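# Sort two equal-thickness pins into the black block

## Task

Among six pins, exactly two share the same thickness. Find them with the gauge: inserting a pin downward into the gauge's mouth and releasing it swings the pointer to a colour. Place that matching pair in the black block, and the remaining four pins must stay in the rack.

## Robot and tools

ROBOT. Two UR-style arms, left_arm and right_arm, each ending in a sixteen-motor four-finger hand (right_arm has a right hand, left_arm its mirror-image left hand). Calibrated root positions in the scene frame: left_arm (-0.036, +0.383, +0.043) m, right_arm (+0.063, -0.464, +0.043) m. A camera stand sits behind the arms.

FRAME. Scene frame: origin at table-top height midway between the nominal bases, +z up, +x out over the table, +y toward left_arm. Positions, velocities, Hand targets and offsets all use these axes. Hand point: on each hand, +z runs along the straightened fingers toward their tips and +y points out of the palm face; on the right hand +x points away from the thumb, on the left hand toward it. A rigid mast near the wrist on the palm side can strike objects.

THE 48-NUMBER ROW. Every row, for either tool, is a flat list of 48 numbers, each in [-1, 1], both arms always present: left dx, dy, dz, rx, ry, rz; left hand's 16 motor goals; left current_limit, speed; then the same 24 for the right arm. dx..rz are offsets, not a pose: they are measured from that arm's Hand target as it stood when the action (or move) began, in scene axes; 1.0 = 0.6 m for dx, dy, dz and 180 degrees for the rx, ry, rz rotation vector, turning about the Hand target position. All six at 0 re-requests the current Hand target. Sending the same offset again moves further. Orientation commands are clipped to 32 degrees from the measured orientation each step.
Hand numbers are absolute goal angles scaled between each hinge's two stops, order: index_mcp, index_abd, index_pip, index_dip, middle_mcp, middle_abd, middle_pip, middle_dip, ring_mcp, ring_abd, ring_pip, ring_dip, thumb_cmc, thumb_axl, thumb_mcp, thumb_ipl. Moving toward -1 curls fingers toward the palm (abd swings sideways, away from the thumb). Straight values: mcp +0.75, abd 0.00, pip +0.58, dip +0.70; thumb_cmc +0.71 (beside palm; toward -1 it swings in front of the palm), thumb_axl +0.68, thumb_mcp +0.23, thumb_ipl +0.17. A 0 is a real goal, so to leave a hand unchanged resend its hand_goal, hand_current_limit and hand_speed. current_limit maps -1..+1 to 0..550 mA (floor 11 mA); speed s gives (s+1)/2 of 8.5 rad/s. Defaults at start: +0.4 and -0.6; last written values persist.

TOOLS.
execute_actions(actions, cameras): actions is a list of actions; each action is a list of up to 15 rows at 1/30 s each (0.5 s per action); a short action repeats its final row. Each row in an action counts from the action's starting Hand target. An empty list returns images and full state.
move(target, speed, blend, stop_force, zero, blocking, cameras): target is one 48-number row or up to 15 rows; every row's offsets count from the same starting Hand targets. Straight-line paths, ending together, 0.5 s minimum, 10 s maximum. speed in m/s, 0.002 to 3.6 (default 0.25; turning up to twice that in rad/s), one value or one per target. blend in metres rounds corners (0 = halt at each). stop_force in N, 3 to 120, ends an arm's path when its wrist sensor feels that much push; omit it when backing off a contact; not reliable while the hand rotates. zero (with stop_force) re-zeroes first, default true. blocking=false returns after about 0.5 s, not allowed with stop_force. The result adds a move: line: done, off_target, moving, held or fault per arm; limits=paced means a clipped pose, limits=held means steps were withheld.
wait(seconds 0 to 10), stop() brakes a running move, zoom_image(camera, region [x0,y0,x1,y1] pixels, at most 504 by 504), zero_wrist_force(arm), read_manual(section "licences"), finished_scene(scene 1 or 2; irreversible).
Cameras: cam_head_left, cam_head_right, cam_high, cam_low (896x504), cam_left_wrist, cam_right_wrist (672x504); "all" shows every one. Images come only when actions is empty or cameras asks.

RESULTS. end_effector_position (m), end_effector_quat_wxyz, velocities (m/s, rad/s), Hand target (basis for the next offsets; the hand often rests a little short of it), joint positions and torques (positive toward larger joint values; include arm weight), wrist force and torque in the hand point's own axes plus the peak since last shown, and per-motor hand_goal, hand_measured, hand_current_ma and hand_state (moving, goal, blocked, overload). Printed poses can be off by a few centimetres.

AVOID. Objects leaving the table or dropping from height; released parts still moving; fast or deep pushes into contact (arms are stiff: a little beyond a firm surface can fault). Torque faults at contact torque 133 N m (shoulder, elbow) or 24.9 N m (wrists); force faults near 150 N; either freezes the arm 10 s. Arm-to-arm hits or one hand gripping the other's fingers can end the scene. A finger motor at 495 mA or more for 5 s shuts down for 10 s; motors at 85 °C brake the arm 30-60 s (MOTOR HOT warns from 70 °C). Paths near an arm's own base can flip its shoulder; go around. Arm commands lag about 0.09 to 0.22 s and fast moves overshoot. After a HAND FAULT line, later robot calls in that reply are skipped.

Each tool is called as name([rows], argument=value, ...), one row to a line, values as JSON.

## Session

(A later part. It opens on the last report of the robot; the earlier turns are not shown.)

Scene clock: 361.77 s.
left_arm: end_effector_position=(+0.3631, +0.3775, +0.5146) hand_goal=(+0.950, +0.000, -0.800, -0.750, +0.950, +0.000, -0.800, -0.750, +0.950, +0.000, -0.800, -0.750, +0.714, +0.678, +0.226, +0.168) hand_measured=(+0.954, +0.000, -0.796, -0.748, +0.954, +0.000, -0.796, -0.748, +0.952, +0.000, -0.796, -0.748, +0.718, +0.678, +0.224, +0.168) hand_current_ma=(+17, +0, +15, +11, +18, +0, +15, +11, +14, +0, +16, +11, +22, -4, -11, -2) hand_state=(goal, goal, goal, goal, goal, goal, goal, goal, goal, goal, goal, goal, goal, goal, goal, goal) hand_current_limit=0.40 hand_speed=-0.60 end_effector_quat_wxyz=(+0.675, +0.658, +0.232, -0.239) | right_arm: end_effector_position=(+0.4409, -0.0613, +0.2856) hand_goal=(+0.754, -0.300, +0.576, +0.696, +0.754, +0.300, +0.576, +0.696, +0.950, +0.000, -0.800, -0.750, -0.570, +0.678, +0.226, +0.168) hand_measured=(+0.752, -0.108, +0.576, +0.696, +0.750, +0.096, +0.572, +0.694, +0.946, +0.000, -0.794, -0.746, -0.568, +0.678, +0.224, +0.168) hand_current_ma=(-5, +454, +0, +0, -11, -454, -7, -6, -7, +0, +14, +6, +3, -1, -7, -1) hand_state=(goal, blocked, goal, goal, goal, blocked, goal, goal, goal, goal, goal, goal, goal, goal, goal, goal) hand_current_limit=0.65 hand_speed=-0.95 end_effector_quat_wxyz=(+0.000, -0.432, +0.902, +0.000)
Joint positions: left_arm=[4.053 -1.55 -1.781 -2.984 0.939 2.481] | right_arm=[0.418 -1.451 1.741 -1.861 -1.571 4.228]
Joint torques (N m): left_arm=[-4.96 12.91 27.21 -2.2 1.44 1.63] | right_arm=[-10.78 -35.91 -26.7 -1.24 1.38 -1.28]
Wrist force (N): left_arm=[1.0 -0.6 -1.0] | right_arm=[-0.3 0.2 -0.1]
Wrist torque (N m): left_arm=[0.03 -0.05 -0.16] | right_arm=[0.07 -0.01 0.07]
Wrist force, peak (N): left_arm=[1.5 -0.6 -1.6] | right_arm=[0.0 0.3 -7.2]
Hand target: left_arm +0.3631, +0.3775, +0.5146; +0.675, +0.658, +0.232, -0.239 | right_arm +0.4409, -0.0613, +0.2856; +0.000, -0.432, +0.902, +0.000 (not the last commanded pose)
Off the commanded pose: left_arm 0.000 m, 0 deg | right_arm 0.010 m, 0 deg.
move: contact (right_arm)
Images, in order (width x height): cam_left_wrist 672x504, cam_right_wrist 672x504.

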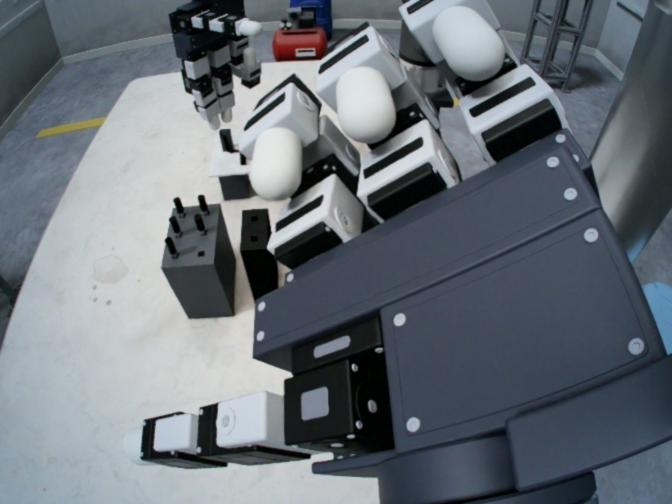

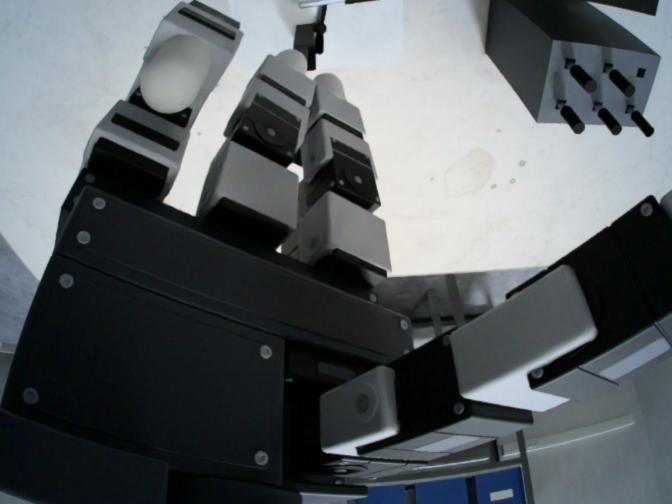

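move([
  [0,0,0,0,0,0,0.95,0,-0.8,-0.75,0.95,0,-0.8,-0.75,0.95,0,-0.8,-0.75,0.714,0.678,0.226,0.168,0.4,-0.6,0,0,0.03,0,0,0,0.754,-0.1,0.576,0.696,0.754,0.1,0.576,0.696,0.95,0,-0.8,-0.75,-0.571,0.678,0.226,0.168,0.5,-0.85],
  [0,0,0,0,0,0,0.95,0,-0.8,-0.75,0.95,0,-0.8,-0.75,0.95,0,-0.8,-0.75,0.714,0.678,0.226,0.168,0.4,-0.6,0,0,0.09,0,0,0,0.754,-0.1,0.576,0.696,0.754,0.1,0.576,0.696,0.95,0,-0.8,-0.75,-0.571,0.678,0.226,0.168,0.5,-0.85],
  [0,0,0,0,0,0,0.95,0,-0.8,-0.75,0.95,0,-0.8,-0.75,0.95,0,-0.8,-0.75,0.714,0.678,0.226,0.168,0.4,-0.6,0.12,0,0.09,0,0,0,0.754,-0.02,0.576,0.696,0.754,0.02,0.576,0.696,0.95,0,-0.8,-0.75,-0.571,0.678,0.226,0.168,0.5,-0.85],
], speed=[0.03,0.1,0.12], cameras=["all"])

zoom_image(camera="cam_head_left", region=[400, 170, 540, 290])

zoom_image(camera="cam_head_right", region=[400, 170, 540, 290])

zoom_image(camera="cam_right_wrist", region=[200, 0, 460, 195])

zoom_image(camera="cam_left_wrist", region=[170, 90, 290, 210])

Scene clock: 385.33 s.
left_arm: end_effector_position=(+0.3631, +0.3775, +0.5146) hand_goal=(+0.950, +0.000, -0.800, -0.750, +0.950, +0.000, -0.800, -0.750, +0.950, +0.000, -0.800, -0.750, +0.714, +0.678, +0.226, +0.168) hand_measured=(+0.954, +0.000, -0.796, -0.748, +0.954, +0.000, -0.796, -0.748, +0.952, +0.000, -0.796, -0.748, +0.718, +0.678, +0.224, +0.168) hand_current_ma=(+17, +0, +15, +11, +18, +0, +15, +11, +14, +0, +16, +11, +22, -4, -11, -2) hand_state=(goal, goal, goal, goal, goal, goal, goal, goal, goal, goal, goal, goal, goal, goal, goal, goal) hand_current_limit=0.40 hand_speed=-0.60 end_effector_quat_wxyz=(+0.675, +0.658, +0.232, -0.239) | right_arm: end_effector_position=(+0.5129, -0.0613, +0.3396) hand_goal=(+0.754, -0.020, +0.576, +0.696, +0.754, +0.020, +0.576, +0.696, +0.950, +0.000, -0.800, -0.750, -0.570, +0.678, +0.226, +0.168) hand_measured=(+0.752, -0.022, +0.576, +0.696, +0.750, +0.022, +0.572, +0.694, +0.946, +0.000, -0.794, -0.746, -0.568, +0.678, +0.224, +0.168) hand_current_ma=(-5, -5, +0, +0, -11, +5, -6, -5, -7, +0, +14, +6, +3, -1, -7, -1) hand_state=(goal, goal, goal, goal, goal, goal, goal, goal, goal, goal, goal, goal, goal, goal, goal, goal) hand_current_limit=0.50 hand_speed=-0.85 end_effector_quat_wxyz=(+0.000, -0.432, +0.902, +0.000)
Joint positions: left_arm=[4.053 -1.55 -1.781 -2.984 0.939 2.481] | right_arm=[0.369 -1.338 1.466 -1.698 -1.571 4.18]
Joint torques (N m): left_arm=[-4.63 12.51 27.59 -2.32 1.54 1.79] | right_arm=[-10.22 -21.34 -26.78 -1.12 -2.21 -1.27]
Wrist force (N): left_arm=[1.1 -0.6 -1.2] | right_arm=[-0.4 0.0 0.0]
Wrist torque (N m): left_arm=[0.04 -0.06 -0.15] | right_arm=[-0.02 0.03 0.05]
Wrist force, peak (N): left_arm=[1.3 -0.7 -1.8] | right_arm=[-0.9 0.0 -0.2]
Hand target: left_arm +0.3631, +0.3775, +0.5146; +0.675, +0.658, +0.232, -0.239 | right_arm +0.5129, -0.0613, +0.3396; +0.000, -0.432, +0.902, +0.000
Off the commanded pose: left_arm 0.000 m, 0 deg | right_arm 0.000 m, 0 deg.
move: done

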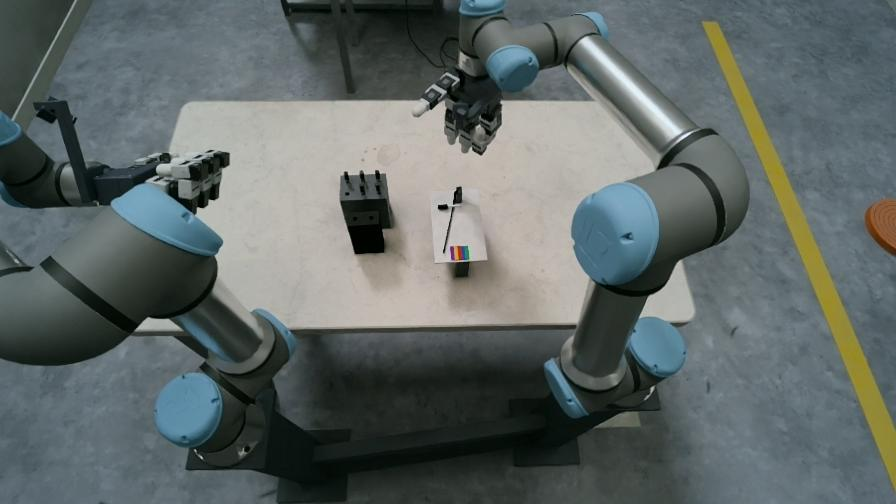

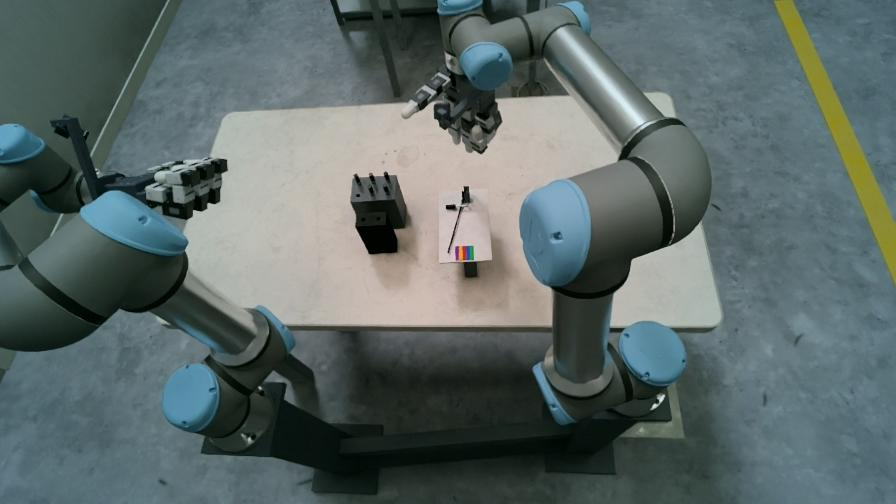

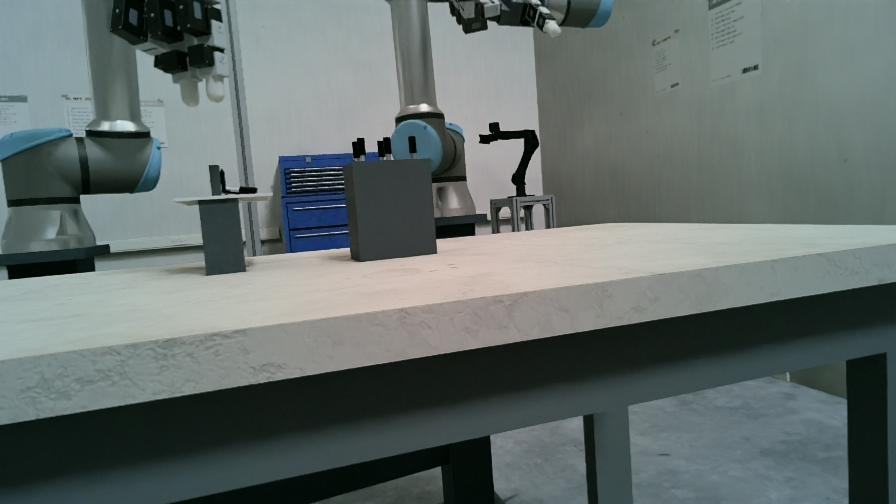

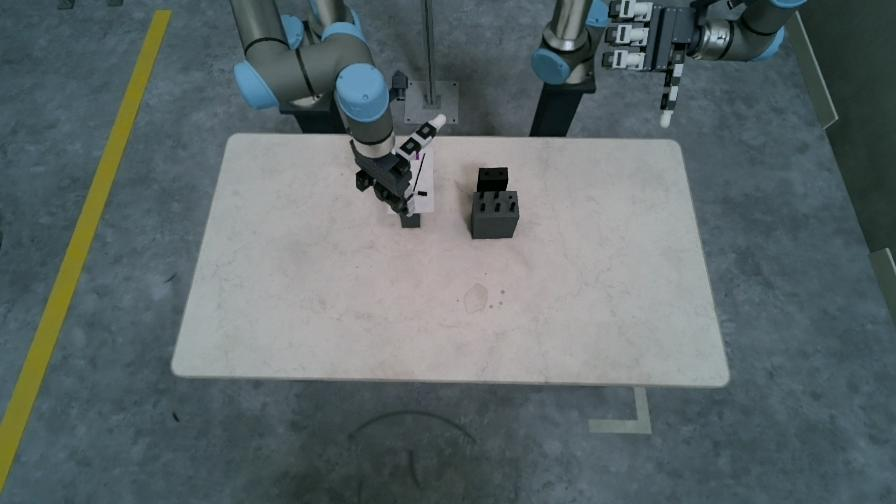

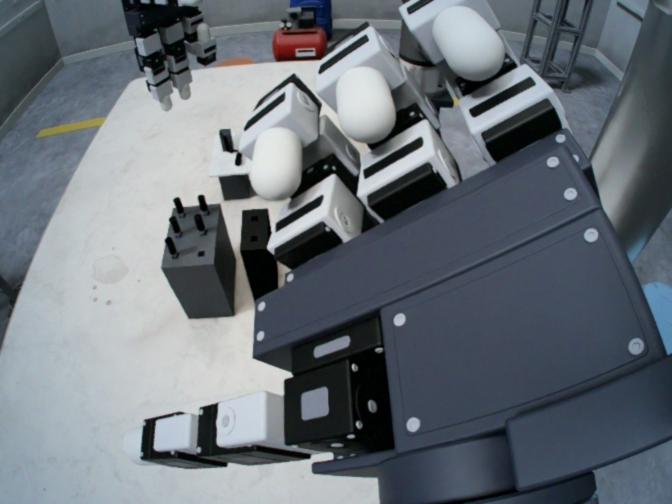

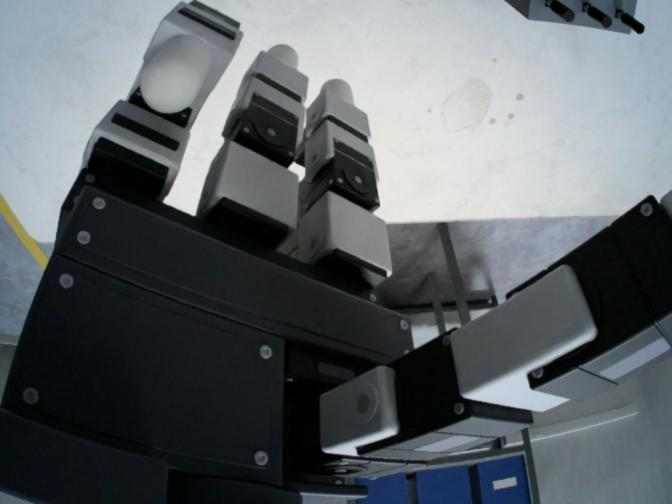

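Scaled by 3.600.

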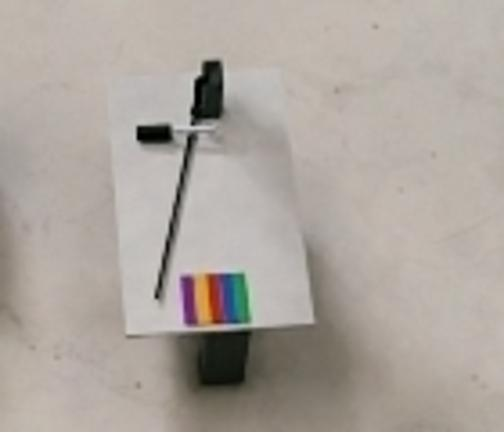

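Scaled by 3.600.

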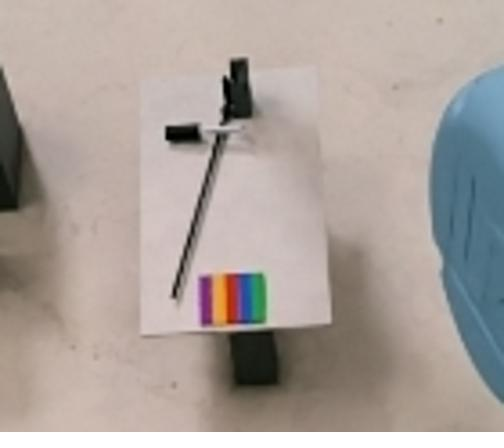

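Scaled by 1.938 from the camera's 672x504 image, which has a finer 960x720 frame.

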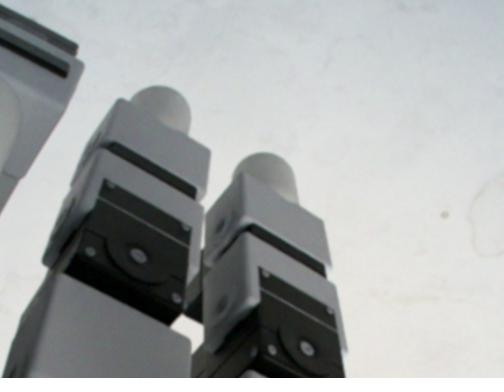

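Scaled by 4.200 from the camera's 672x504 image, which has a finer 960x720 frame.

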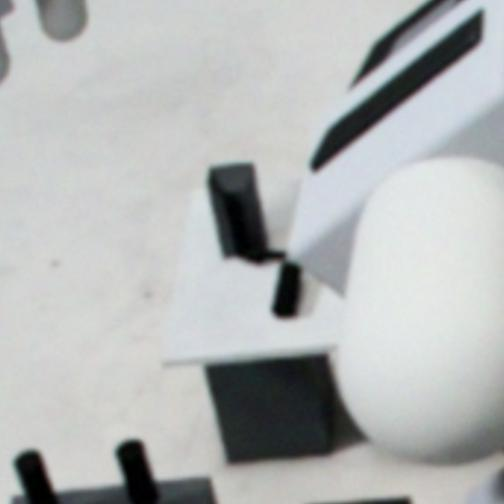

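move(target=[0,0,0,0,0,0,0.95,0,-0.8,-0.75,0.95,0,-0.8,-0.75,0.95,0,-0.8,-0.75,0.714,0.678,0.226,0.168,0.4,-0.6,-0.0615,0.1088,-0.066,0,0,-0.2833,0.754,-0.02,0.576,0.696,0.754,0.02,0.576,0.696,0.95,0,-0.8,-0.75,-0.571,0.678,0.226,0.168,0.5,-0.85], speed=0.2, cameras=["cam_right_wrist","cam_left_wrist","cam_head_left"])

zoom_image(camera="cam_right_wrist", region=[200, 0, 400, 150])

zoom_image(camera="cam_left_wrist", region=[190, 90, 290, 190])

Scene clock: 427.30 s.
left_arm: end_effector_position=(+0.3631, +0.3775, +0.5146) hand_goal=(+0.950, +0.000, -0.800, -0.750, +0.950, +0.000, -0.800, -0.750, +0.950, +0.000, -0.800, -0.750, +0.714, +0.678, +0.226, +0.168) hand_measured=(+0.954, +0.000, -0.796, -0.748, +0.954, +0.000, -0.796, -0.748, +0.952, +0.000, -0.796, -0.748, +0.718, +0.678, +0.224, +0.168) hand_current_ma=(+17, +0, +15, +11, +18, +0, +15, +11, +14, +0, +16, +11, +22, -4, -11, -2) hand_state=(goal, goal, goal, goal, goal, goal, goal, goal, goal, goal, goal, goal, goal, goal, goal, goal) hand_current_limit=0.40 hand_speed=-0.60 end_effector_quat_wxyz=(+0.675, +0.658, +0.232, -0.239) | right_arm: end_effector_position=(+0.4760, +0.0040, +0.3000) hand_goal=(+0.754, -0.020, +0.576, +0.696, +0.754, +0.020, +0.576, +0.696, +0.950, +0.000, -0.800, -0.750, -0.570, +0.678, +0.226, +0.168) hand_measured=(+0.752, -0.022, +0.576, +0.696, +0.750, +0.022, +0.574, +0.694, +0.946, +0.000, -0.794, -0.746, -0.568, +0.678, +0.224, +0.168) hand_current_ma=(-5, -5, +0, +0, -10, +5, -6, -5, -7, +0, +14, +6, +3, -1, -7, -1) hand_state=(goal, goal, goal, goal, goal, goal, goal, goal, goal, goal, goal, goal, goal, goal, goal, goal) hand_current_limit=0.50 hand_speed=-0.85 end_effector_quat_wxyz=(+0.000, -0.001, +1.000, +0.000)
Joint positions: left_arm=[4.053 -1.55 -1.781 -2.984 0.939 2.481] | right_arm=[0.538 -1.45 1.703 -1.823 -1.571 5.238]
Joint torques (N m): left_arm=[-4.19 12.31 27.62 -2.25 1.61 1.75] | right_arm=[13.35 -35.57 -15.32 -4.01 -2.12 1.29]
Wrist force (N): left_arm=[1.3 -0.8 -1.4] | right_arm=[-0.2 0.2 -0.2]
Wrist torque (N m): left_arm=[0.04 -0.09 -0.13] | right_arm=[0.09 -0.02 -0.05]
Wrist force, peak (N): left_arm=[1.4 -0.9 -1.6] | right_arm=[-0.6 0.4 -0.2]
Hand target: left_arm +0.3631, +0.3775, +0.5146; +0.675, +0.658, +0.232, -0.239 | right_arm +0.4760, +0.0040, +0.3000; +0.000, -0.001, +1.000, +0.000
Off the commanded pose: left_arm 0.000 m, 0 deg | right_arm 0.000 m, 0 deg.
move: done
Images, in order (width x height): cam_head_left 896x504, cam_left_wrist 672x504, cam_right_wrist 672x504.

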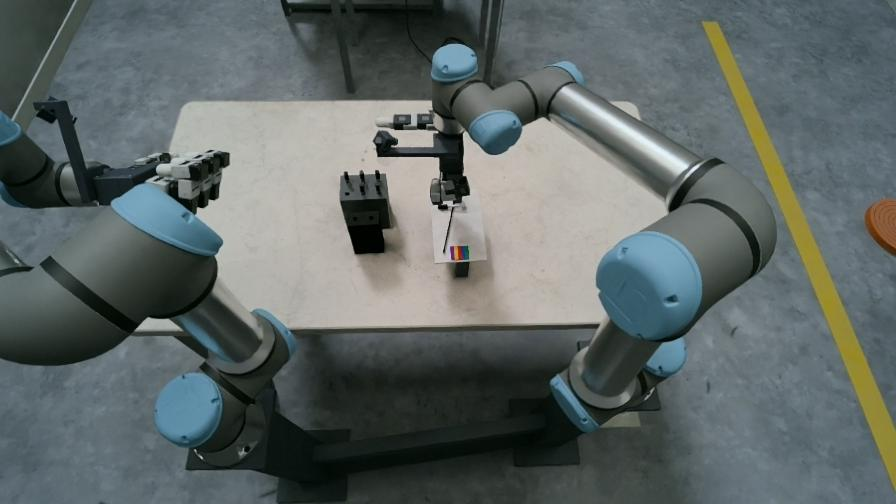

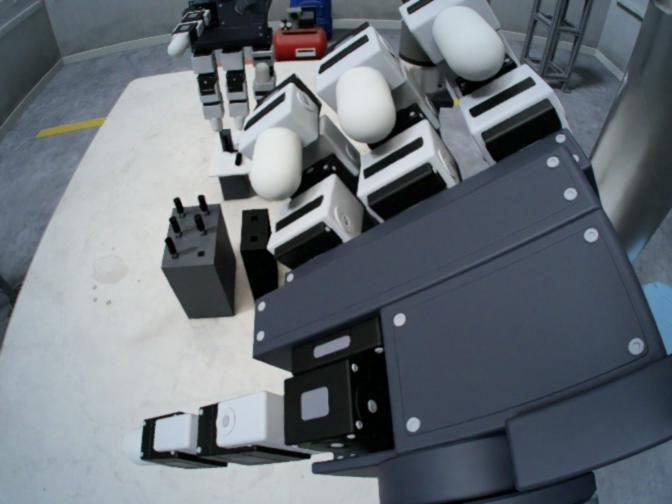

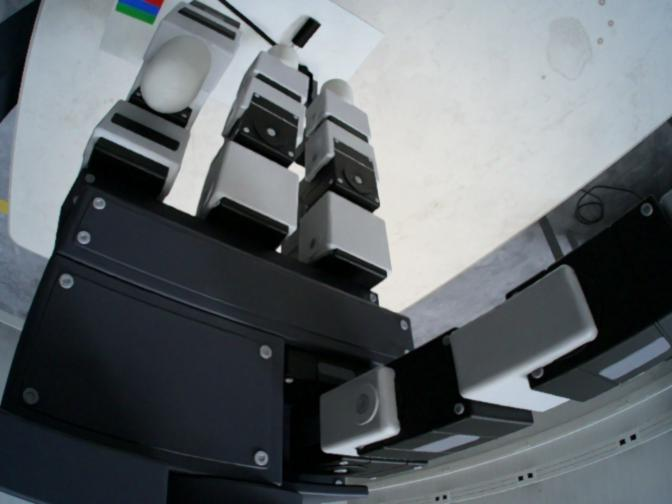

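Scaled by 2.520 from the camera's 672x504 image, which has a finer 960x720 frame.

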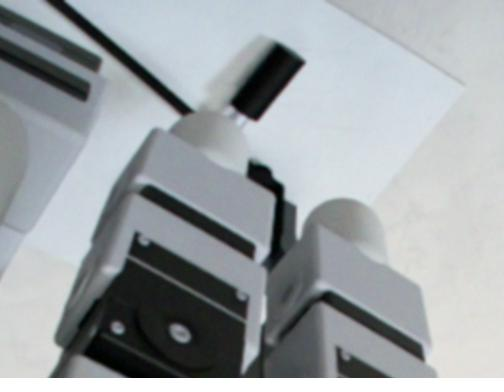

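Scaled by 5.040 from the camera's 672x504 image, which has a finer 960x720 frame.

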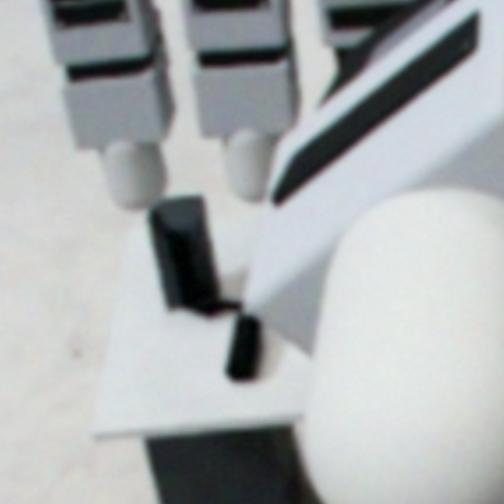

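move([
  [0,0,0,0,0,0,0.95,0,-0.8,-0.75,0.95,0,-0.8,-0.75,0.95,0,-0.8,-0.75,0.714,0.678,0.226,0.168,0.4,-0.6,0,-0.009,-0.02,0,0,0,0.754,-0.02,0.576,0.696,0.754,0.02,0.576,0.696,0.95,0,-0.8,-0.75,-0.571,0.678,0.226,0.168,0.5,-0.85],
  [0,0,0,0,0,0,0.95,0,-0.8,-0.75,0.95,0,-0.8,-0.75,0.95,0,-0.8,-0.75,0.714,0.678,0.226,0.168,0.4,-0.6,0,-0.009,-0.1,0,0,0,0.754,-0.02,0.576,0.696,0.754,0.02,0.576,0.696,0.95,0,-0.8,-0.75,-0.571,0.678,0.226,0.168,0.5,-0.85],
], speed=0.06, stop_force=4, cameras=["cam_right_wrist","cam_left_wrist"])

zoom_image(camera="cam_right_wrist", region=[240, 0, 400, 120])

zoom_image(camera="cam_left_wrist", region=[190, 90, 290, 190])

Scene clock: 445.00 s.
left_arm: end_effector_position=(+0.3631, +0.3775, +0.5146) hand_goal=(+0.950, +0.000, -0.800, -0.750, +0.950, +0.000, -0.800, -0.750, +0.950, +0.000, -0.800, -0.750, +0.714, +0.678, +0.226, +0.168) hand_measured=(+0.954, +0.000, -0.796, -0.748, +0.954, +0.000, -0.796, -0.748, +0.952, +0.000, -0.796, -0.748, +0.718, +0.678, +0.224, +0.168) hand_current_ma=(+17, +0, +15, +11, +18, +0, +15, +11, +14, +0, +16, +11, +22, -4, -11, -2) hand_state=(goal, goal, goal, goal, goal, goal, goal, goal, goal, goal, goal, goal, goal, goal, goal, goal) hand_current_limit=0.40 hand_speed=-0.60 end_effector_quat_wxyz=(+0.675, +0.658, +0.232, -0.239) | right_arm: end_effector_position=(+0.4760, -0.0014, +0.2400) hand_goal=(+0.754, -0.020, +0.576, +0.696, +0.754, +0.020, +0.576, +0.696, +0.950, +0.000, -0.800, -0.750, -0.570, +0.678, +0.226, +0.168) hand_measured=(+0.752, -0.022, +0.576, +0.696, +0.750, +0.022, +0.574, +0.694, +0.946, +0.000, -0.794, -0.746, -0.568, +0.678, +0.224, +0.168) hand_current_ma=(-5, -5, +0, +0, -10, +5, -6, -5, -7, +0, +14, +6, +3, -1, -7, -1) hand_state=(goal, goal, goal, goal, goal, goal, goal, goal, goal, goal, goal, goal, goal, goal, goal, goal) hand_current_limit=0.50 hand_speed=-0.85 end_effector_quat_wxyz=(+0.000, -0.001, +1.000, +0.000)
Joint positions: left_arm=[4.053 -1.55 -1.781 -2.984 0.939 2.481] | right_arm=[0.529 -1.413 1.821 -1.979 -1.571 5.23]
Joint torques (N m): left_arm=[-4.28 13.11 28.24 -2.22 1.4 1.62] | right_arm=[-6.2 -17.51 -14.07 -3.94 1.69 0.97]
Wrist force (N): left_arm=[1.3 -0.9 -1.4] | right_arm=[-0.4 0.2 -0.5]
Wrist torque (N m): left_arm=[0.02 -0.09 -0.13] | right_arm=[0.08 0.01 0.07]
Wrist force, peak (N): left_arm=[1.3 -0.7 -1.7] | right_arm=[-0.4 0.2 -0.5]
Hand target: left_arm +0.3631, +0.3775, +0.5146; +0.675, +0.658, +0.232, -0.239 | right_arm +0.4760, -0.0014, +0.2400; +0.000, -0.001, +1.000, +0.000
Off the commanded pose: left_arm 0.000 m, 0 deg | right_arm 0.000 m, 0 deg.
move: done
Images, in order (width x height): cam_left_wrist 672x504, cam_right_wrist 672x504.

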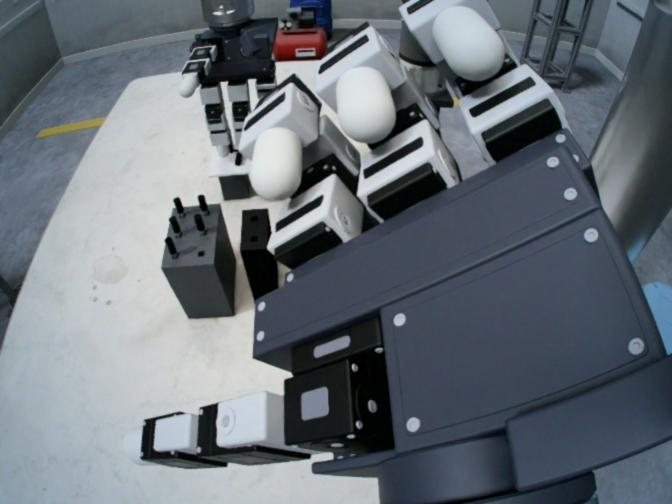

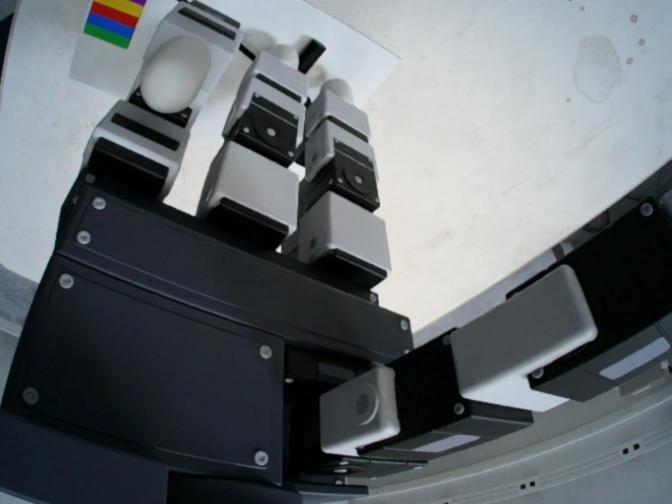

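Scaled by 3.150 from the camera's 672x504 image, which has a finer 960x720 frame.

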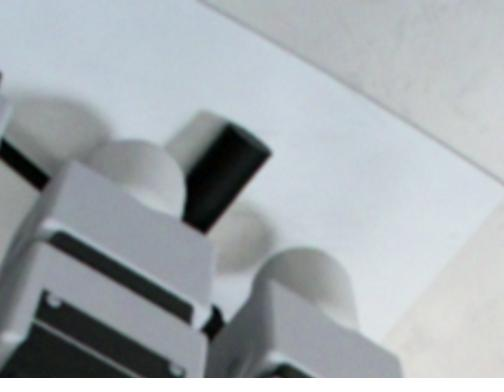

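Scaled by 5.040 from the camera's 672x504 image, which has a finer 960x720 frame.

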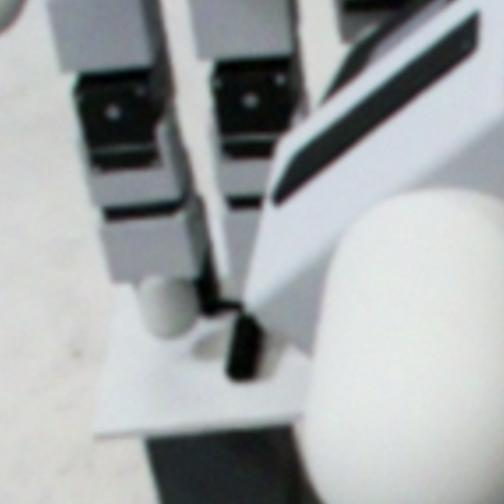

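move(target=[0,0,0,0,0,0,0.95,0,-0.8,-0.75,0.95,0,-0.8,-0.75,0.95,0,-0.8,-0.75,0.714,0.678,0.226,0.168,0.4,-0.6,0,0.004,-0.025,0,0,0,0.754,-0.02,0.576,0.696,0.754,0.02,0.576,0.696,0.95,0,-0.8,-0.75,-0.571,0.678,0.226,0.168,0.5,-0.85], speed=0.012, stop_force=3, cameras=["cam_right_wrist","cam_left_wrist"])

zoom_image(camera="cam_right_wrist", region=[240, 0, 400, 120])

zoom_image(camera="cam_left_wrist", region=[190, 90, 290, 190])

Scene clock: 462.97 s.
left_arm: end_effector_position=(+0.3631, +0.3775, +0.5146) hand_goal=(+0.950, +0.000, -0.800, -0.750, +0.950, +0.000, -0.800, -0.750, +0.950, +0.000, -0.800, -0.750, +0.714, +0.678, +0.226, +0.168) hand_measured=(+0.954, +0.000, -0.796, -0.748, +0.954, +0.000, -0.796, -0.748, +0.952, +0.000, -0.796, -0.748, +0.718, +0.678, +0.224, +0.168) hand_current_ma=(+17, +0, +15, +11, +18, +0, +15, +11, +14, +0, +16, +11, +22, -4, -11, -2) hand_state=(goal, goal, goal, goal, goal, goal, goal, goal, goal, goal, goal, goal, goal, goal, goal, goal) hand_current_limit=0.40 hand_speed=-0.60 end_effector_quat_wxyz=(+0.675, +0.658, +0.232, -0.239) | right_arm: end_effector_position=(+0.4759, +0.0005, +0.2286) hand_goal=(+0.754, -0.020, +0.576, +0.696, +0.754, +0.020, +0.576, +0.696, +0.950, +0.000, -0.800, -0.750, -0.570, +0.678, +0.226, +0.168) hand_measured=(+0.752, -0.022, +0.576, +0.696, +0.750, +0.022, +0.574, +0.694, +0.946, +0.000, -0.794, -0.746, -0.568, +0.678, +0.224, +0.168) hand_current_ma=(-3, -5, +0, +0, -8, +3, -5, -4, -7, +0, +14, +6, +3, -1, -7, -1) hand_state=(goal, goal, goal, goal, goal, goal, goal, goal, goal, goal, goal, goal, goal, goal, goal, goal) hand_current_limit=0.50 hand_speed=-0.85 end_effector_quat_wxyz=(+0.000, -0.001, +1.000, +0.000)
Joint positions: left_arm=[4.053 -1.55 -1.781 -2.984 0.939 2.481] | right_arm=[0.532 -1.398 1.836 -2.008 -1.571 5.233]
Joint torques (N m): left_arm=[-3.83 12.46 28.77 -2.18 1.58 1.61] | right_arm=[-10.27 -35.93 -25.18 -1.07 1.19 -1.1]
Wrist force (N): left_arm=[1.1 -0.7 -1.6] | right_arm=[-0.3 0.4 -2.8]
Wrist torque (N m): left_arm=[0.06 -0.07 -0.15] | right_arm=[0.23 -0.04 -0.06]
Wrist force, peak (N): left_arm=[1.3 -0.9 -1.7] | right_arm=[0.3 -0.1 -11.5]
Hand target: left_arm +0.3631, +0.3775, +0.5146; +0.675, +0.658, +0.232, -0.239 | right_arm +0.4759, +0.0004, +0.2286; +0.000, -0.001, +1.000, +0.000 (not the last commanded pose)
Off the commanded pose: left_arm 0.000 m, 0 deg | right_arm 0.004 m, 0 deg.
move: contact (right_arm)
Images, in order (width x height): cam_left_wrist 672x504, cam_right_wrist 672x504.

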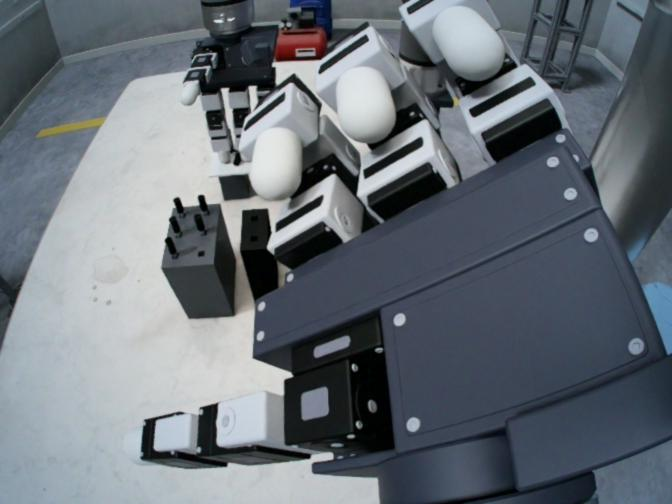

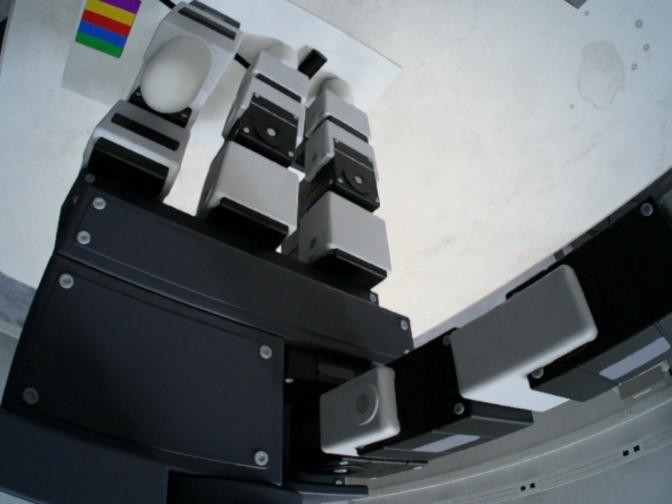

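Scaled by 3.150 from the camera's 672x504 image, which has a finer 960x720 frame.

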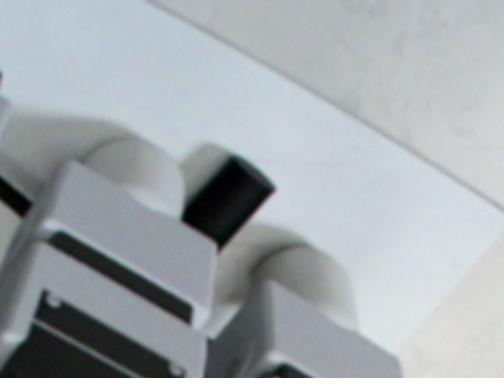

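Scaled by 5.040 from the camera's 672x504 image, which has a finer 960x720 frame.

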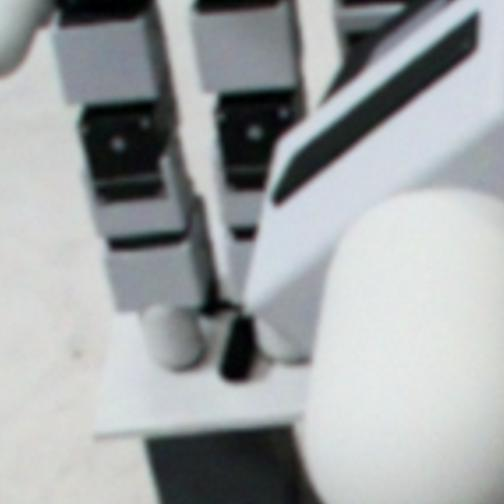

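move(target=[0,0,0,0,0,0,0.95,0,-0.8,-0.75,0.95,0,-0.8,-0.75,0.95,0,-0.8,-0.75,0.714,0.678,0.226,0.168,0.4,-0.6,0,0.002,0.0025,0,0,0,0.754,-0.02,0.576,0.696,0.754,0.02,0.576,0.696,0.95,0,-0.8,-0.75,-0.571,0.678,0.226,0.168,0.5,-0.85], speed=0.02, cameras=[])

move(target=[0,0,0,0,0,0,0.95,0,-0.8,-0.75,0.95,0,-0.8,-0.75,0.95,0,-0.8,-0.75,0.714,0.678,0.226,0.168,0.4,-0.6,0,0,0,0,0,0,0.754,-0.3,0.576,0.696,0.754,0.3,0.576,0.696,0.95,0,-0.8,-0.75,-0.571,0.678,0.226,0.168,0.65,-0.95], cameras=[])

wait(seconds=0.8, cameras=["cam_right_wrist","cam_left_wrist"])

zoom_image(camera="cam_right_wrist", region=[240, 0, 400, 120])

Scene clock: 470.07 s.
left_arm: end_effector_position=(+0.3631, +0.3775, +0.5146) hand_goal=(+0.950, +0.000, -0.800, -0.750, +0.950, +0.000, -0.800, -0.750, +0.950, +0.000, -0.800, -0.750, +0.714, +0.678, +0.226, +0.168) hand_measured=(+0.954, +0.000, -0.796, -0.748, +0.954, +0.000, -0.796, -0.748, +0.952, +0.000, -0.796, -0.748, +0.718, +0.678, +0.224, +0.168) hand_current_ma=(+17, +0, +15, +11, +18, +0, +15, +11, +14, +0, +16, +11, +22, -4, -11, -2) hand_state=(goal, goal, goal, goal, goal, goal, goal, goal, goal, goal, goal, goal, goal, goal, goal, goal) hand_current_limit=0.40 hand_speed=-0.60 end_effector_quat_wxyz=(+0.675, +0.658, +0.232, -0.239) | right_arm: end_effector_position=(+0.4760, +0.0015, +0.2300) hand_goal=(+0.754, -0.020, +0.576, +0.696, +0.754, +0.020, +0.576, +0.696, +0.950, +0.000, -0.800, -0.750, -0.570, +0.678, +0.226, +0.168) hand_measured=(+0.752, -0.022, +0.576, +0.696, +0.750, +0.022, +0.574, +0.694, +0.946, +0.000, -0.794, -0.746, -0.568, +0.678, +0.224, +0.168) hand_current_ma=(-3, -5, +0, +0, -8, +3, -5, -4, -7, +0, +14, +6, +3, -1, -7, -1) hand_state=(goal, goal, goal, goal, goal, goal, goal, goal, goal, goal, goal, goal, goal, goal, goal, goal) hand_current_limit=0.50 hand_speed=-0.85 end_effector_quat_wxyz=(+0.000, -0.001, +1.000, +0.000)
Joint positions: left_arm=[4.053 -1.55 -1.781 -2.984 0.939 2.481] | right_arm=[0.534 -1.398 1.831 -2.004 -1.571 5.235]
Joint torques (N m): left_arm=[-3.48 12.75 27.84 -2.19 1.25 1.71] | right_arm=[12.66 -17.85 -24.31 -1.24 1.44 1.26]
Wrist force (N): left_arm=[1.4 -0.7 -1.1] | right_arm=[-0.4 0.3 -0.5]
Wrist torque (N m): left_arm=[0.02 -0.09 -0.12] | right_arm=[0.07 0.02 -0.06]
Wrist force, peak (N): left_arm=[1.1 -0.8 -1.7] | right_arm=[-0.5 0.4 -3.1]
Hand target: left_arm +0.3631, +0.3775, +0.5146; +0.675, +0.658, +0.232, -0.239 | right_arm +0.4759, +0.0016, +0.2301; +0.000, -0.001, +1.000, +0.000
Off the commanded pose: left_arm 0.000 m, 0 deg | right_arm 0.000 m, 0 deg.
move: done
No camera images: "cameras" was empty.

Scene clock: 470.63 s.
left_arm: end_effector_position=(+0.3631, +0.3775, +0.5146) hand_goal=(+0.950, +0.000, -0.800, -0.750, +0.950, +0.000, -0.800, -0.750, +0.950, +0.000, -0.800, -0.750, +0.714, +0.678, +0.226, +0.168) hand_measured=(+0.954, +0.000, -0.796, -0.748, +0.954, +0.000, -0.796, -0.748, +0.952, +0.000, -0.796, -0.748, +0.718, +0.678, +0.224, +0.168) hand_current_ma=(+17, +0, +15, +11, +18, +0, +15, +11, +14, +0, +16, +11, +22, -4, -11, -2) hand_state=(goal, goal, goal, goal, goal, goal, goal, goal, goal, goal, goal, goal, goal, goal, goal, goal) hand_current_limit=0.40 hand_speed=-0.60 end_effector_quat_wxyz=(+0.675, +0.658, +0.232, -0.239) | right_arm: end_effector_position=(+0.4759, +0.0016, +0.2301) hand_goal=(+0.754, -0.300, +0.576, +0.696, +0.754, +0.300, +0.576, +0.696, +0.950, +0.000, -0.800, -0.750, -0.570, +0.678, +0.226, +0.168) hand_measured=(+0.752, -0.082, +0.576, +0.696, +0.754, +0.082, +0.576, +0.694, +0.946, +0.000, -0.794, -0.746, -0.568, +0.678, +0.224, +0.168) hand_current_ma=(-6, +129, +0, +0, +1, -131, +0, -2, -7, +0, +14, +6, +3, -1, -7, -1) hand_state=(goal, moving, goal, goal, goal, moving, goal, goal, goal, goal, goal, goal, goal, goal, goal, goal) hand_current_limit=0.65 hand_speed=-0.95 end_effector_quat_wxyz=(+0.000, -0.001, +1.000, +0.000)
Joint positions: left_arm=[4.053 -1.55 -1.781 -2.984 0.939 2.481] | right_arm=[0.534 -1.398 1.831 -2.004 -1.571 5.235]
Joint torques (N m): left_arm=[-3.93 11.91 28.2 -2.21 1.41 1.78] | right_arm=[12.3 -18.86 -25.77 -1.51 1.38 1.22]
Wrist force (N): left_arm=[1.1 -0.6 -1.6] | right_arm=[-0.5 0.4 -0.3]
Wrist torque (N m): left_arm=[0.07 -0.07 -0.15] | right_arm=[0.08 0.03 -0.07]
Wrist force, peak (N): left_arm=[1.4 -0.8 -1.7] | right_arm=[-0.5 0.4 -0.3]
Hand target: left_arm +0.3631, +0.3775, +0.5146; +0.675, +0.658, +0.232, -0.239 | right_arm +0.4759, +0.0016, +0.2301; +0.000, -0.001, +1.000, +0.000
Off the commanded pose: left_arm 0.000 m, 0 deg | right_arm 0.000 m, 0 deg.
move: done
No camera images: "cameras" was empty.

Scene clock: 471.43 s.
left_arm: end_effector_position=(+0.3631, +0.3775, +0.5146) hand_goal=(+0.950, +0.000, -0.800, -0.750, +0.950, +0.000, -0.800, -0.750, +0.950, +0.000, -0.800, -0.750, +0.714, +0.678, +0.226, +0.168) hand_measured=(+0.954, +0.000, -0.796, -0.748, +0.954, +0.000, -0.796, -0.748, +0.952, +0.000, -0.796, -0.748, +0.718, +0.678, +0.224, +0.168) hand_current_ma=(+17, +0, +15, +11, +18, +0, +15, +11, +14, +0, +16, +11, +22, -4, -11, -2) hand_state=(goal, goal, goal, goal, goal, goal, goal, goal, goal, goal, goal, goal, goal, goal, goal, goal) hand_current_limit=0.40 hand_speed=-0.60 end_effector_quat_wxyz=(+0.675, +0.658, +0.232, -0.239) | right_arm: end_effector_position=(+0.4759, +0.0016, +0.2301) hand_goal=(+0.754, -0.300, +0.576, +0.696, +0.754, +0.300, +0.576, +0.696, +0.950, +0.000, -0.800, -0.750, -0.570, +0.678, +0.226, +0.168) hand_measured=(+0.750, -0.090, +0.574, +0.696, +0.756, +0.088, +0.576, +0.696, +0.946, +0.000, -0.794, -0.746, -0.568, +0.678, +0.224, +0.168) hand_current_ma=(-11, +454, -3, +0, +4, -454, +1, -1, -7, +0, +14, +6, +3, -1, -7, -1) hand_state=(goal, blocked, goal, goal, goal, blocked, goal, goal, goal, goal, goal, goal, goal, goal, goal, goal) hand_current_limit=0.65 hand_speed=-0.95 end_effector_quat_wxyz=(+0.000, -0.001, +1.000, +0.000)
Joint positions: left_arm=[4.053 -1.55 -1.781 -2.984 0.939 2.481] | right_arm=[0.534 -1.398 1.831 -2.004 -1.571 5.235]
Joint torques (N m): left_arm=[-4.61 12.7 27.67 -2.27 1.27 1.62] | right_arm=[11.8 -17.81 -25.34 -1.43 1.5 1.2]
Wrist force (N): left_arm=[1.0 -0.6 -1.3] | right_arm=[0.0 0.3 -0.4]
Wrist torque (N m): left_arm=[0.04 -0.05 -0.16] | right_arm=[0.07 -0.02 -0.03]
Wrist force, peak (N): left_arm=[1.4 -0.7 -1.5] | right_arm=[-0.7 0.4 -0.2]
Hand target: left_arm +0.3631, +0.3775, +0.5146; +0.675, +0.658, +0.232, -0.239 | right_arm +0.4759, +0.0016, +0.2301; +0.000, -0.001, +1.000, +0.000
Off the commanded pose: left_arm 0.000 m, 0 deg | right_arm 0.000 m, 0 deg.
wait: 0.80 s; at rest by 0.17 s
Images, in order (width x height): cam_left_wrist 672x504, cam_right_wrist 672x504.

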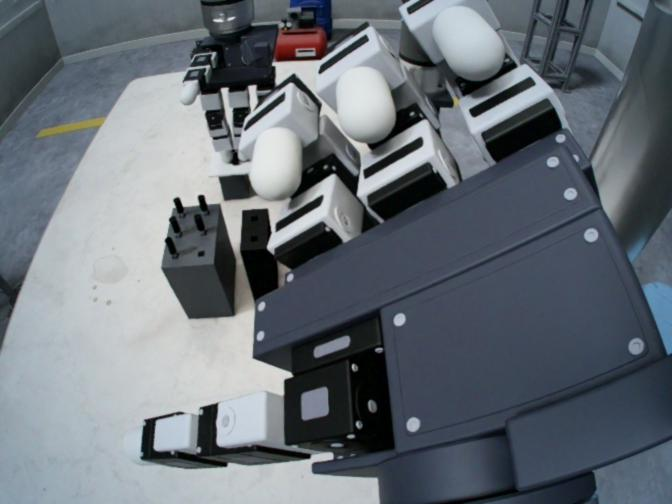

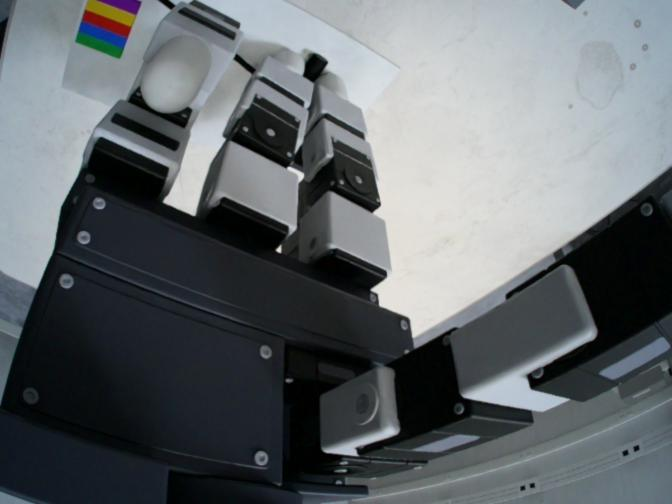

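Scaled by 3.150 from the camera's 672x504 image, which has a finer 960x720 frame.

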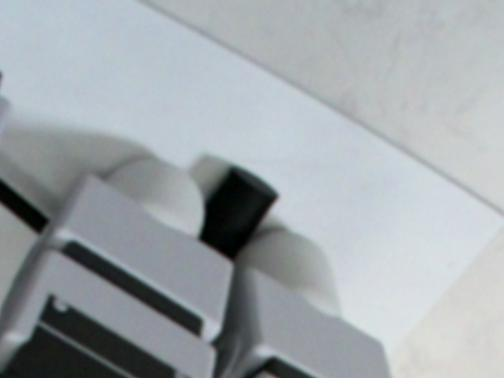

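move([
  [0,0,0,0,0,0,0.95,0,-0.8,-0.75,0.95,0,-0.8,-0.75,0.95,0,-0.8,-0.75,0.714,0.678,0.226,0.168,0.4,-0.6,0,0,0.03,0,0,0,0.754,-0.3,0.576,0.696,0.754,0.3,0.576,0.696,0.95,0,-0.8,-0.75,-0.571,0.678,0.226,0.168,0.65,-0.95],
  [0,0,0,0,0,0,0.95,0,-0.8,-0.75,0.95,0,-0.8,-0.75,0.95,0,-0.8,-0.75,0.714,0.678,0.226,0.168,0.4,-0.6,0,0,0.1,0,0,0,0.754,-0.3,0.576,0.696,0.754,0.3,0.576,0.696,0.95,0,-0.8,-0.75,-0.571,0.678,0.226,0.168,0.65,-0.95],
  [0,0,0,0,0,0,0.95,0,-0.8,-0.75,0.95,0,-0.8,-0.75,0.95,0,-0.8,-0.75,0.714,0.678,0.226,0.168,0.4,-0.6,0,-0.17,0.31,0,0,0,0.754,-0.3,0.576,0.696,0.754,0.3,0.576,0.696,0.95,0,-0.8,-0.75,-0.571,0.678,0.226,0.168,0.65,-0.95],
], speed=[0.03,0.08,0.12], blend=[0.005,0.01,0], cameras=["cam_left_wrist","cam_head_left","cam_right_wrist"])

zoom_image(camera="cam_right_wrist", region=[240, 0, 400, 120])

zoom_image(camera="cam_head_left", region=[400, 170, 540, 290])

Scene clock: 492.70 s.
left_arm: end_effector_position=(+0.3631, +0.3775, +0.5146) hand_goal=(+0.950, +0.000, -0.800, -0.750, +0.950, +0.000, -0.800, -0.750, +0.950, +0.000, -0.800, -0.750, +0.714, +0.678, +0.226, +0.168) hand_measured=(+0.954, +0.000, -0.796, -0.748, +0.954, +0.000, -0.796, -0.748, +0.952, +0.000, -0.796, -0.748, +0.718, +0.678, +0.224, +0.168) hand_current_ma=(+17, +0, +15, +11, +18, +0, +15, +11, +14, +0, +16, +11, +22, -4, -11, -2) hand_state=(goal, goal, goal, goal, goal, goal, goal, goal, goal, goal, goal, goal, goal, goal, goal, goal) hand_current_limit=0.40 hand_speed=-0.60 end_effector_quat_wxyz=(+0.675, +0.658, +0.232, -0.239) | right_arm: end_effector_position=(+0.4759, -0.1002, +0.4160) hand_goal=(+0.754, -0.300, +0.576, +0.696, +0.754, +0.300, +0.576, +0.696, +0.950, +0.000, -0.800, -0.750, -0.570, +0.678, +0.226, +0.168) hand_measured=(+0.750, -0.090, +0.574, +0.696, +0.756, +0.088, +0.576, +0.696, +0.946, +0.000, -0.794, -0.746, -0.568, +0.678, +0.224, +0.168) hand_current_ma=(-12, +454, -3, +0, +5, -454, +1, -1, -7, +0, +14, +6, +3, -1, -7, -1) hand_state=(goal, blocked, goal, goal, goal, blocked, goal, goal, goal, goal, goal, goal, goal, goal, goal, goal) hand_current_limit=0.65 hand_speed=-0.95 end_effector_quat_wxyz=(+0.000, -0.001, +1.000, +0.000)
Joint positions: left_arm=[4.053 -1.55 -1.781 -2.984 0.939 2.481] | right_arm=[0.347 -1.643 1.602 -1.53 -1.571 5.047]
Joint torques (N m): left_arm=[-3.68 12.81 28.27 -2.14 1.19 1.61] | right_arm=[-10.91 -28.5 -28 -1.22 1.9 -1.45]
Wrist force (N): left_arm=[1.3 -0.6 -1.4] | right_arm=[0.1 0.0 0.4]
Wrist torque (N m): left_arm=[0.06 -0.09 -0.13] | right_arm=[-0.03 -0.05 0.11]
Wrist force, peak (N): left_arm=[1.2 -0.8 -1.7] | right_arm=[-0.5 0.3 -0.4]
Hand target: left_arm +0.3631, +0.3775, +0.5146; +0.675, +0.658, +0.232, -0.239 | right_arm +0.4759, -0.1004, +0.4161; +0.000, -0.001, +1.000, +0.000
Off the commanded pose: left_arm 0.000 m, 0 deg | right_arm 0.000 m, 0 deg.
move: done
Images, in order (width x height): cam_head_left 896x504, cam_left_wrist 672x504, cam_right_wrist 672x504.

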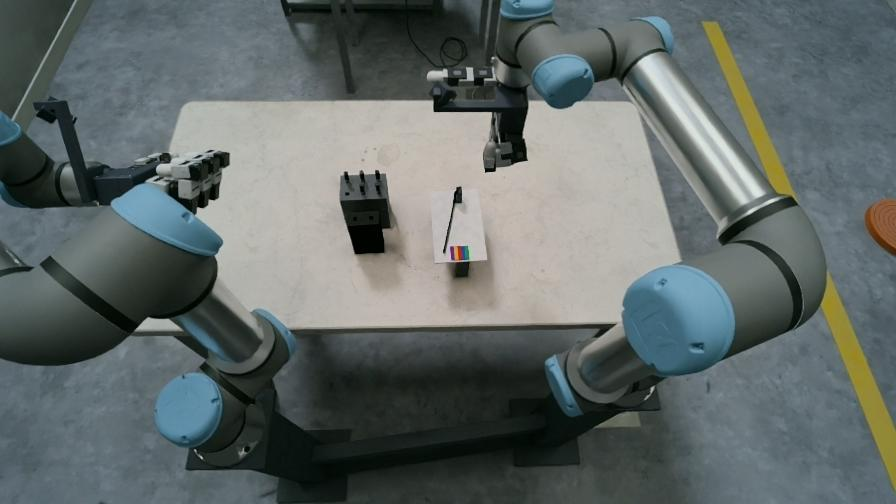

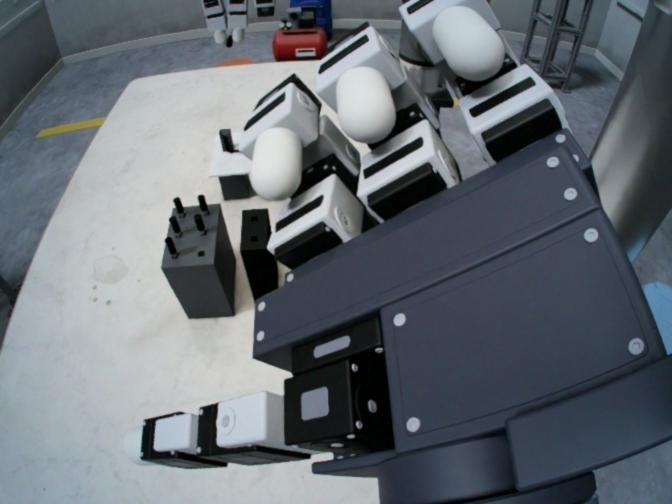

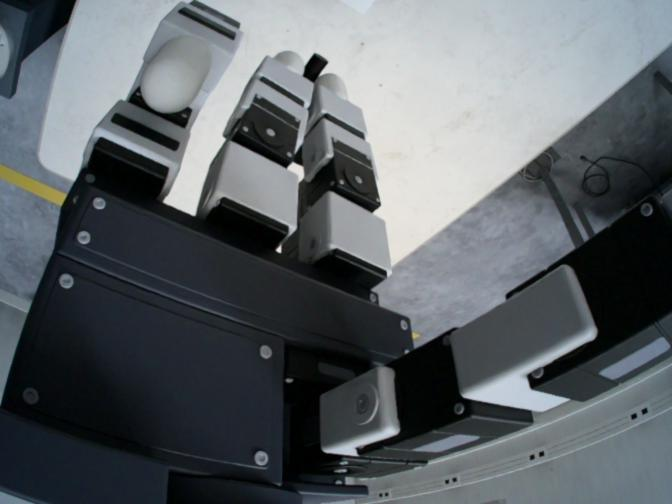

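Scaled by 3.150 from the camera's 672x504 image, which has a finer 960x720 frame.

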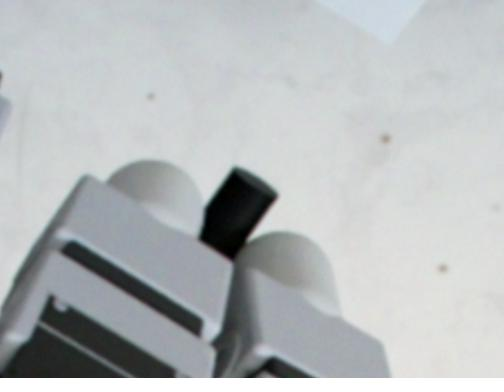

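Scaled by 3.600.

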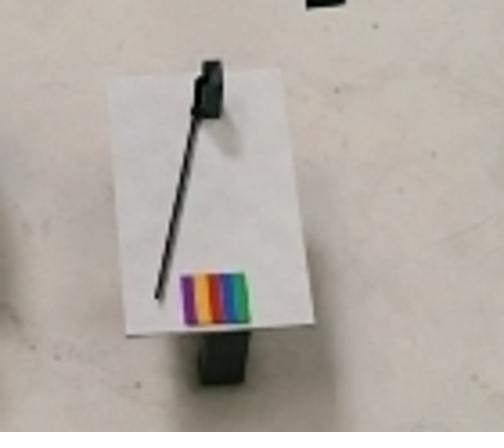

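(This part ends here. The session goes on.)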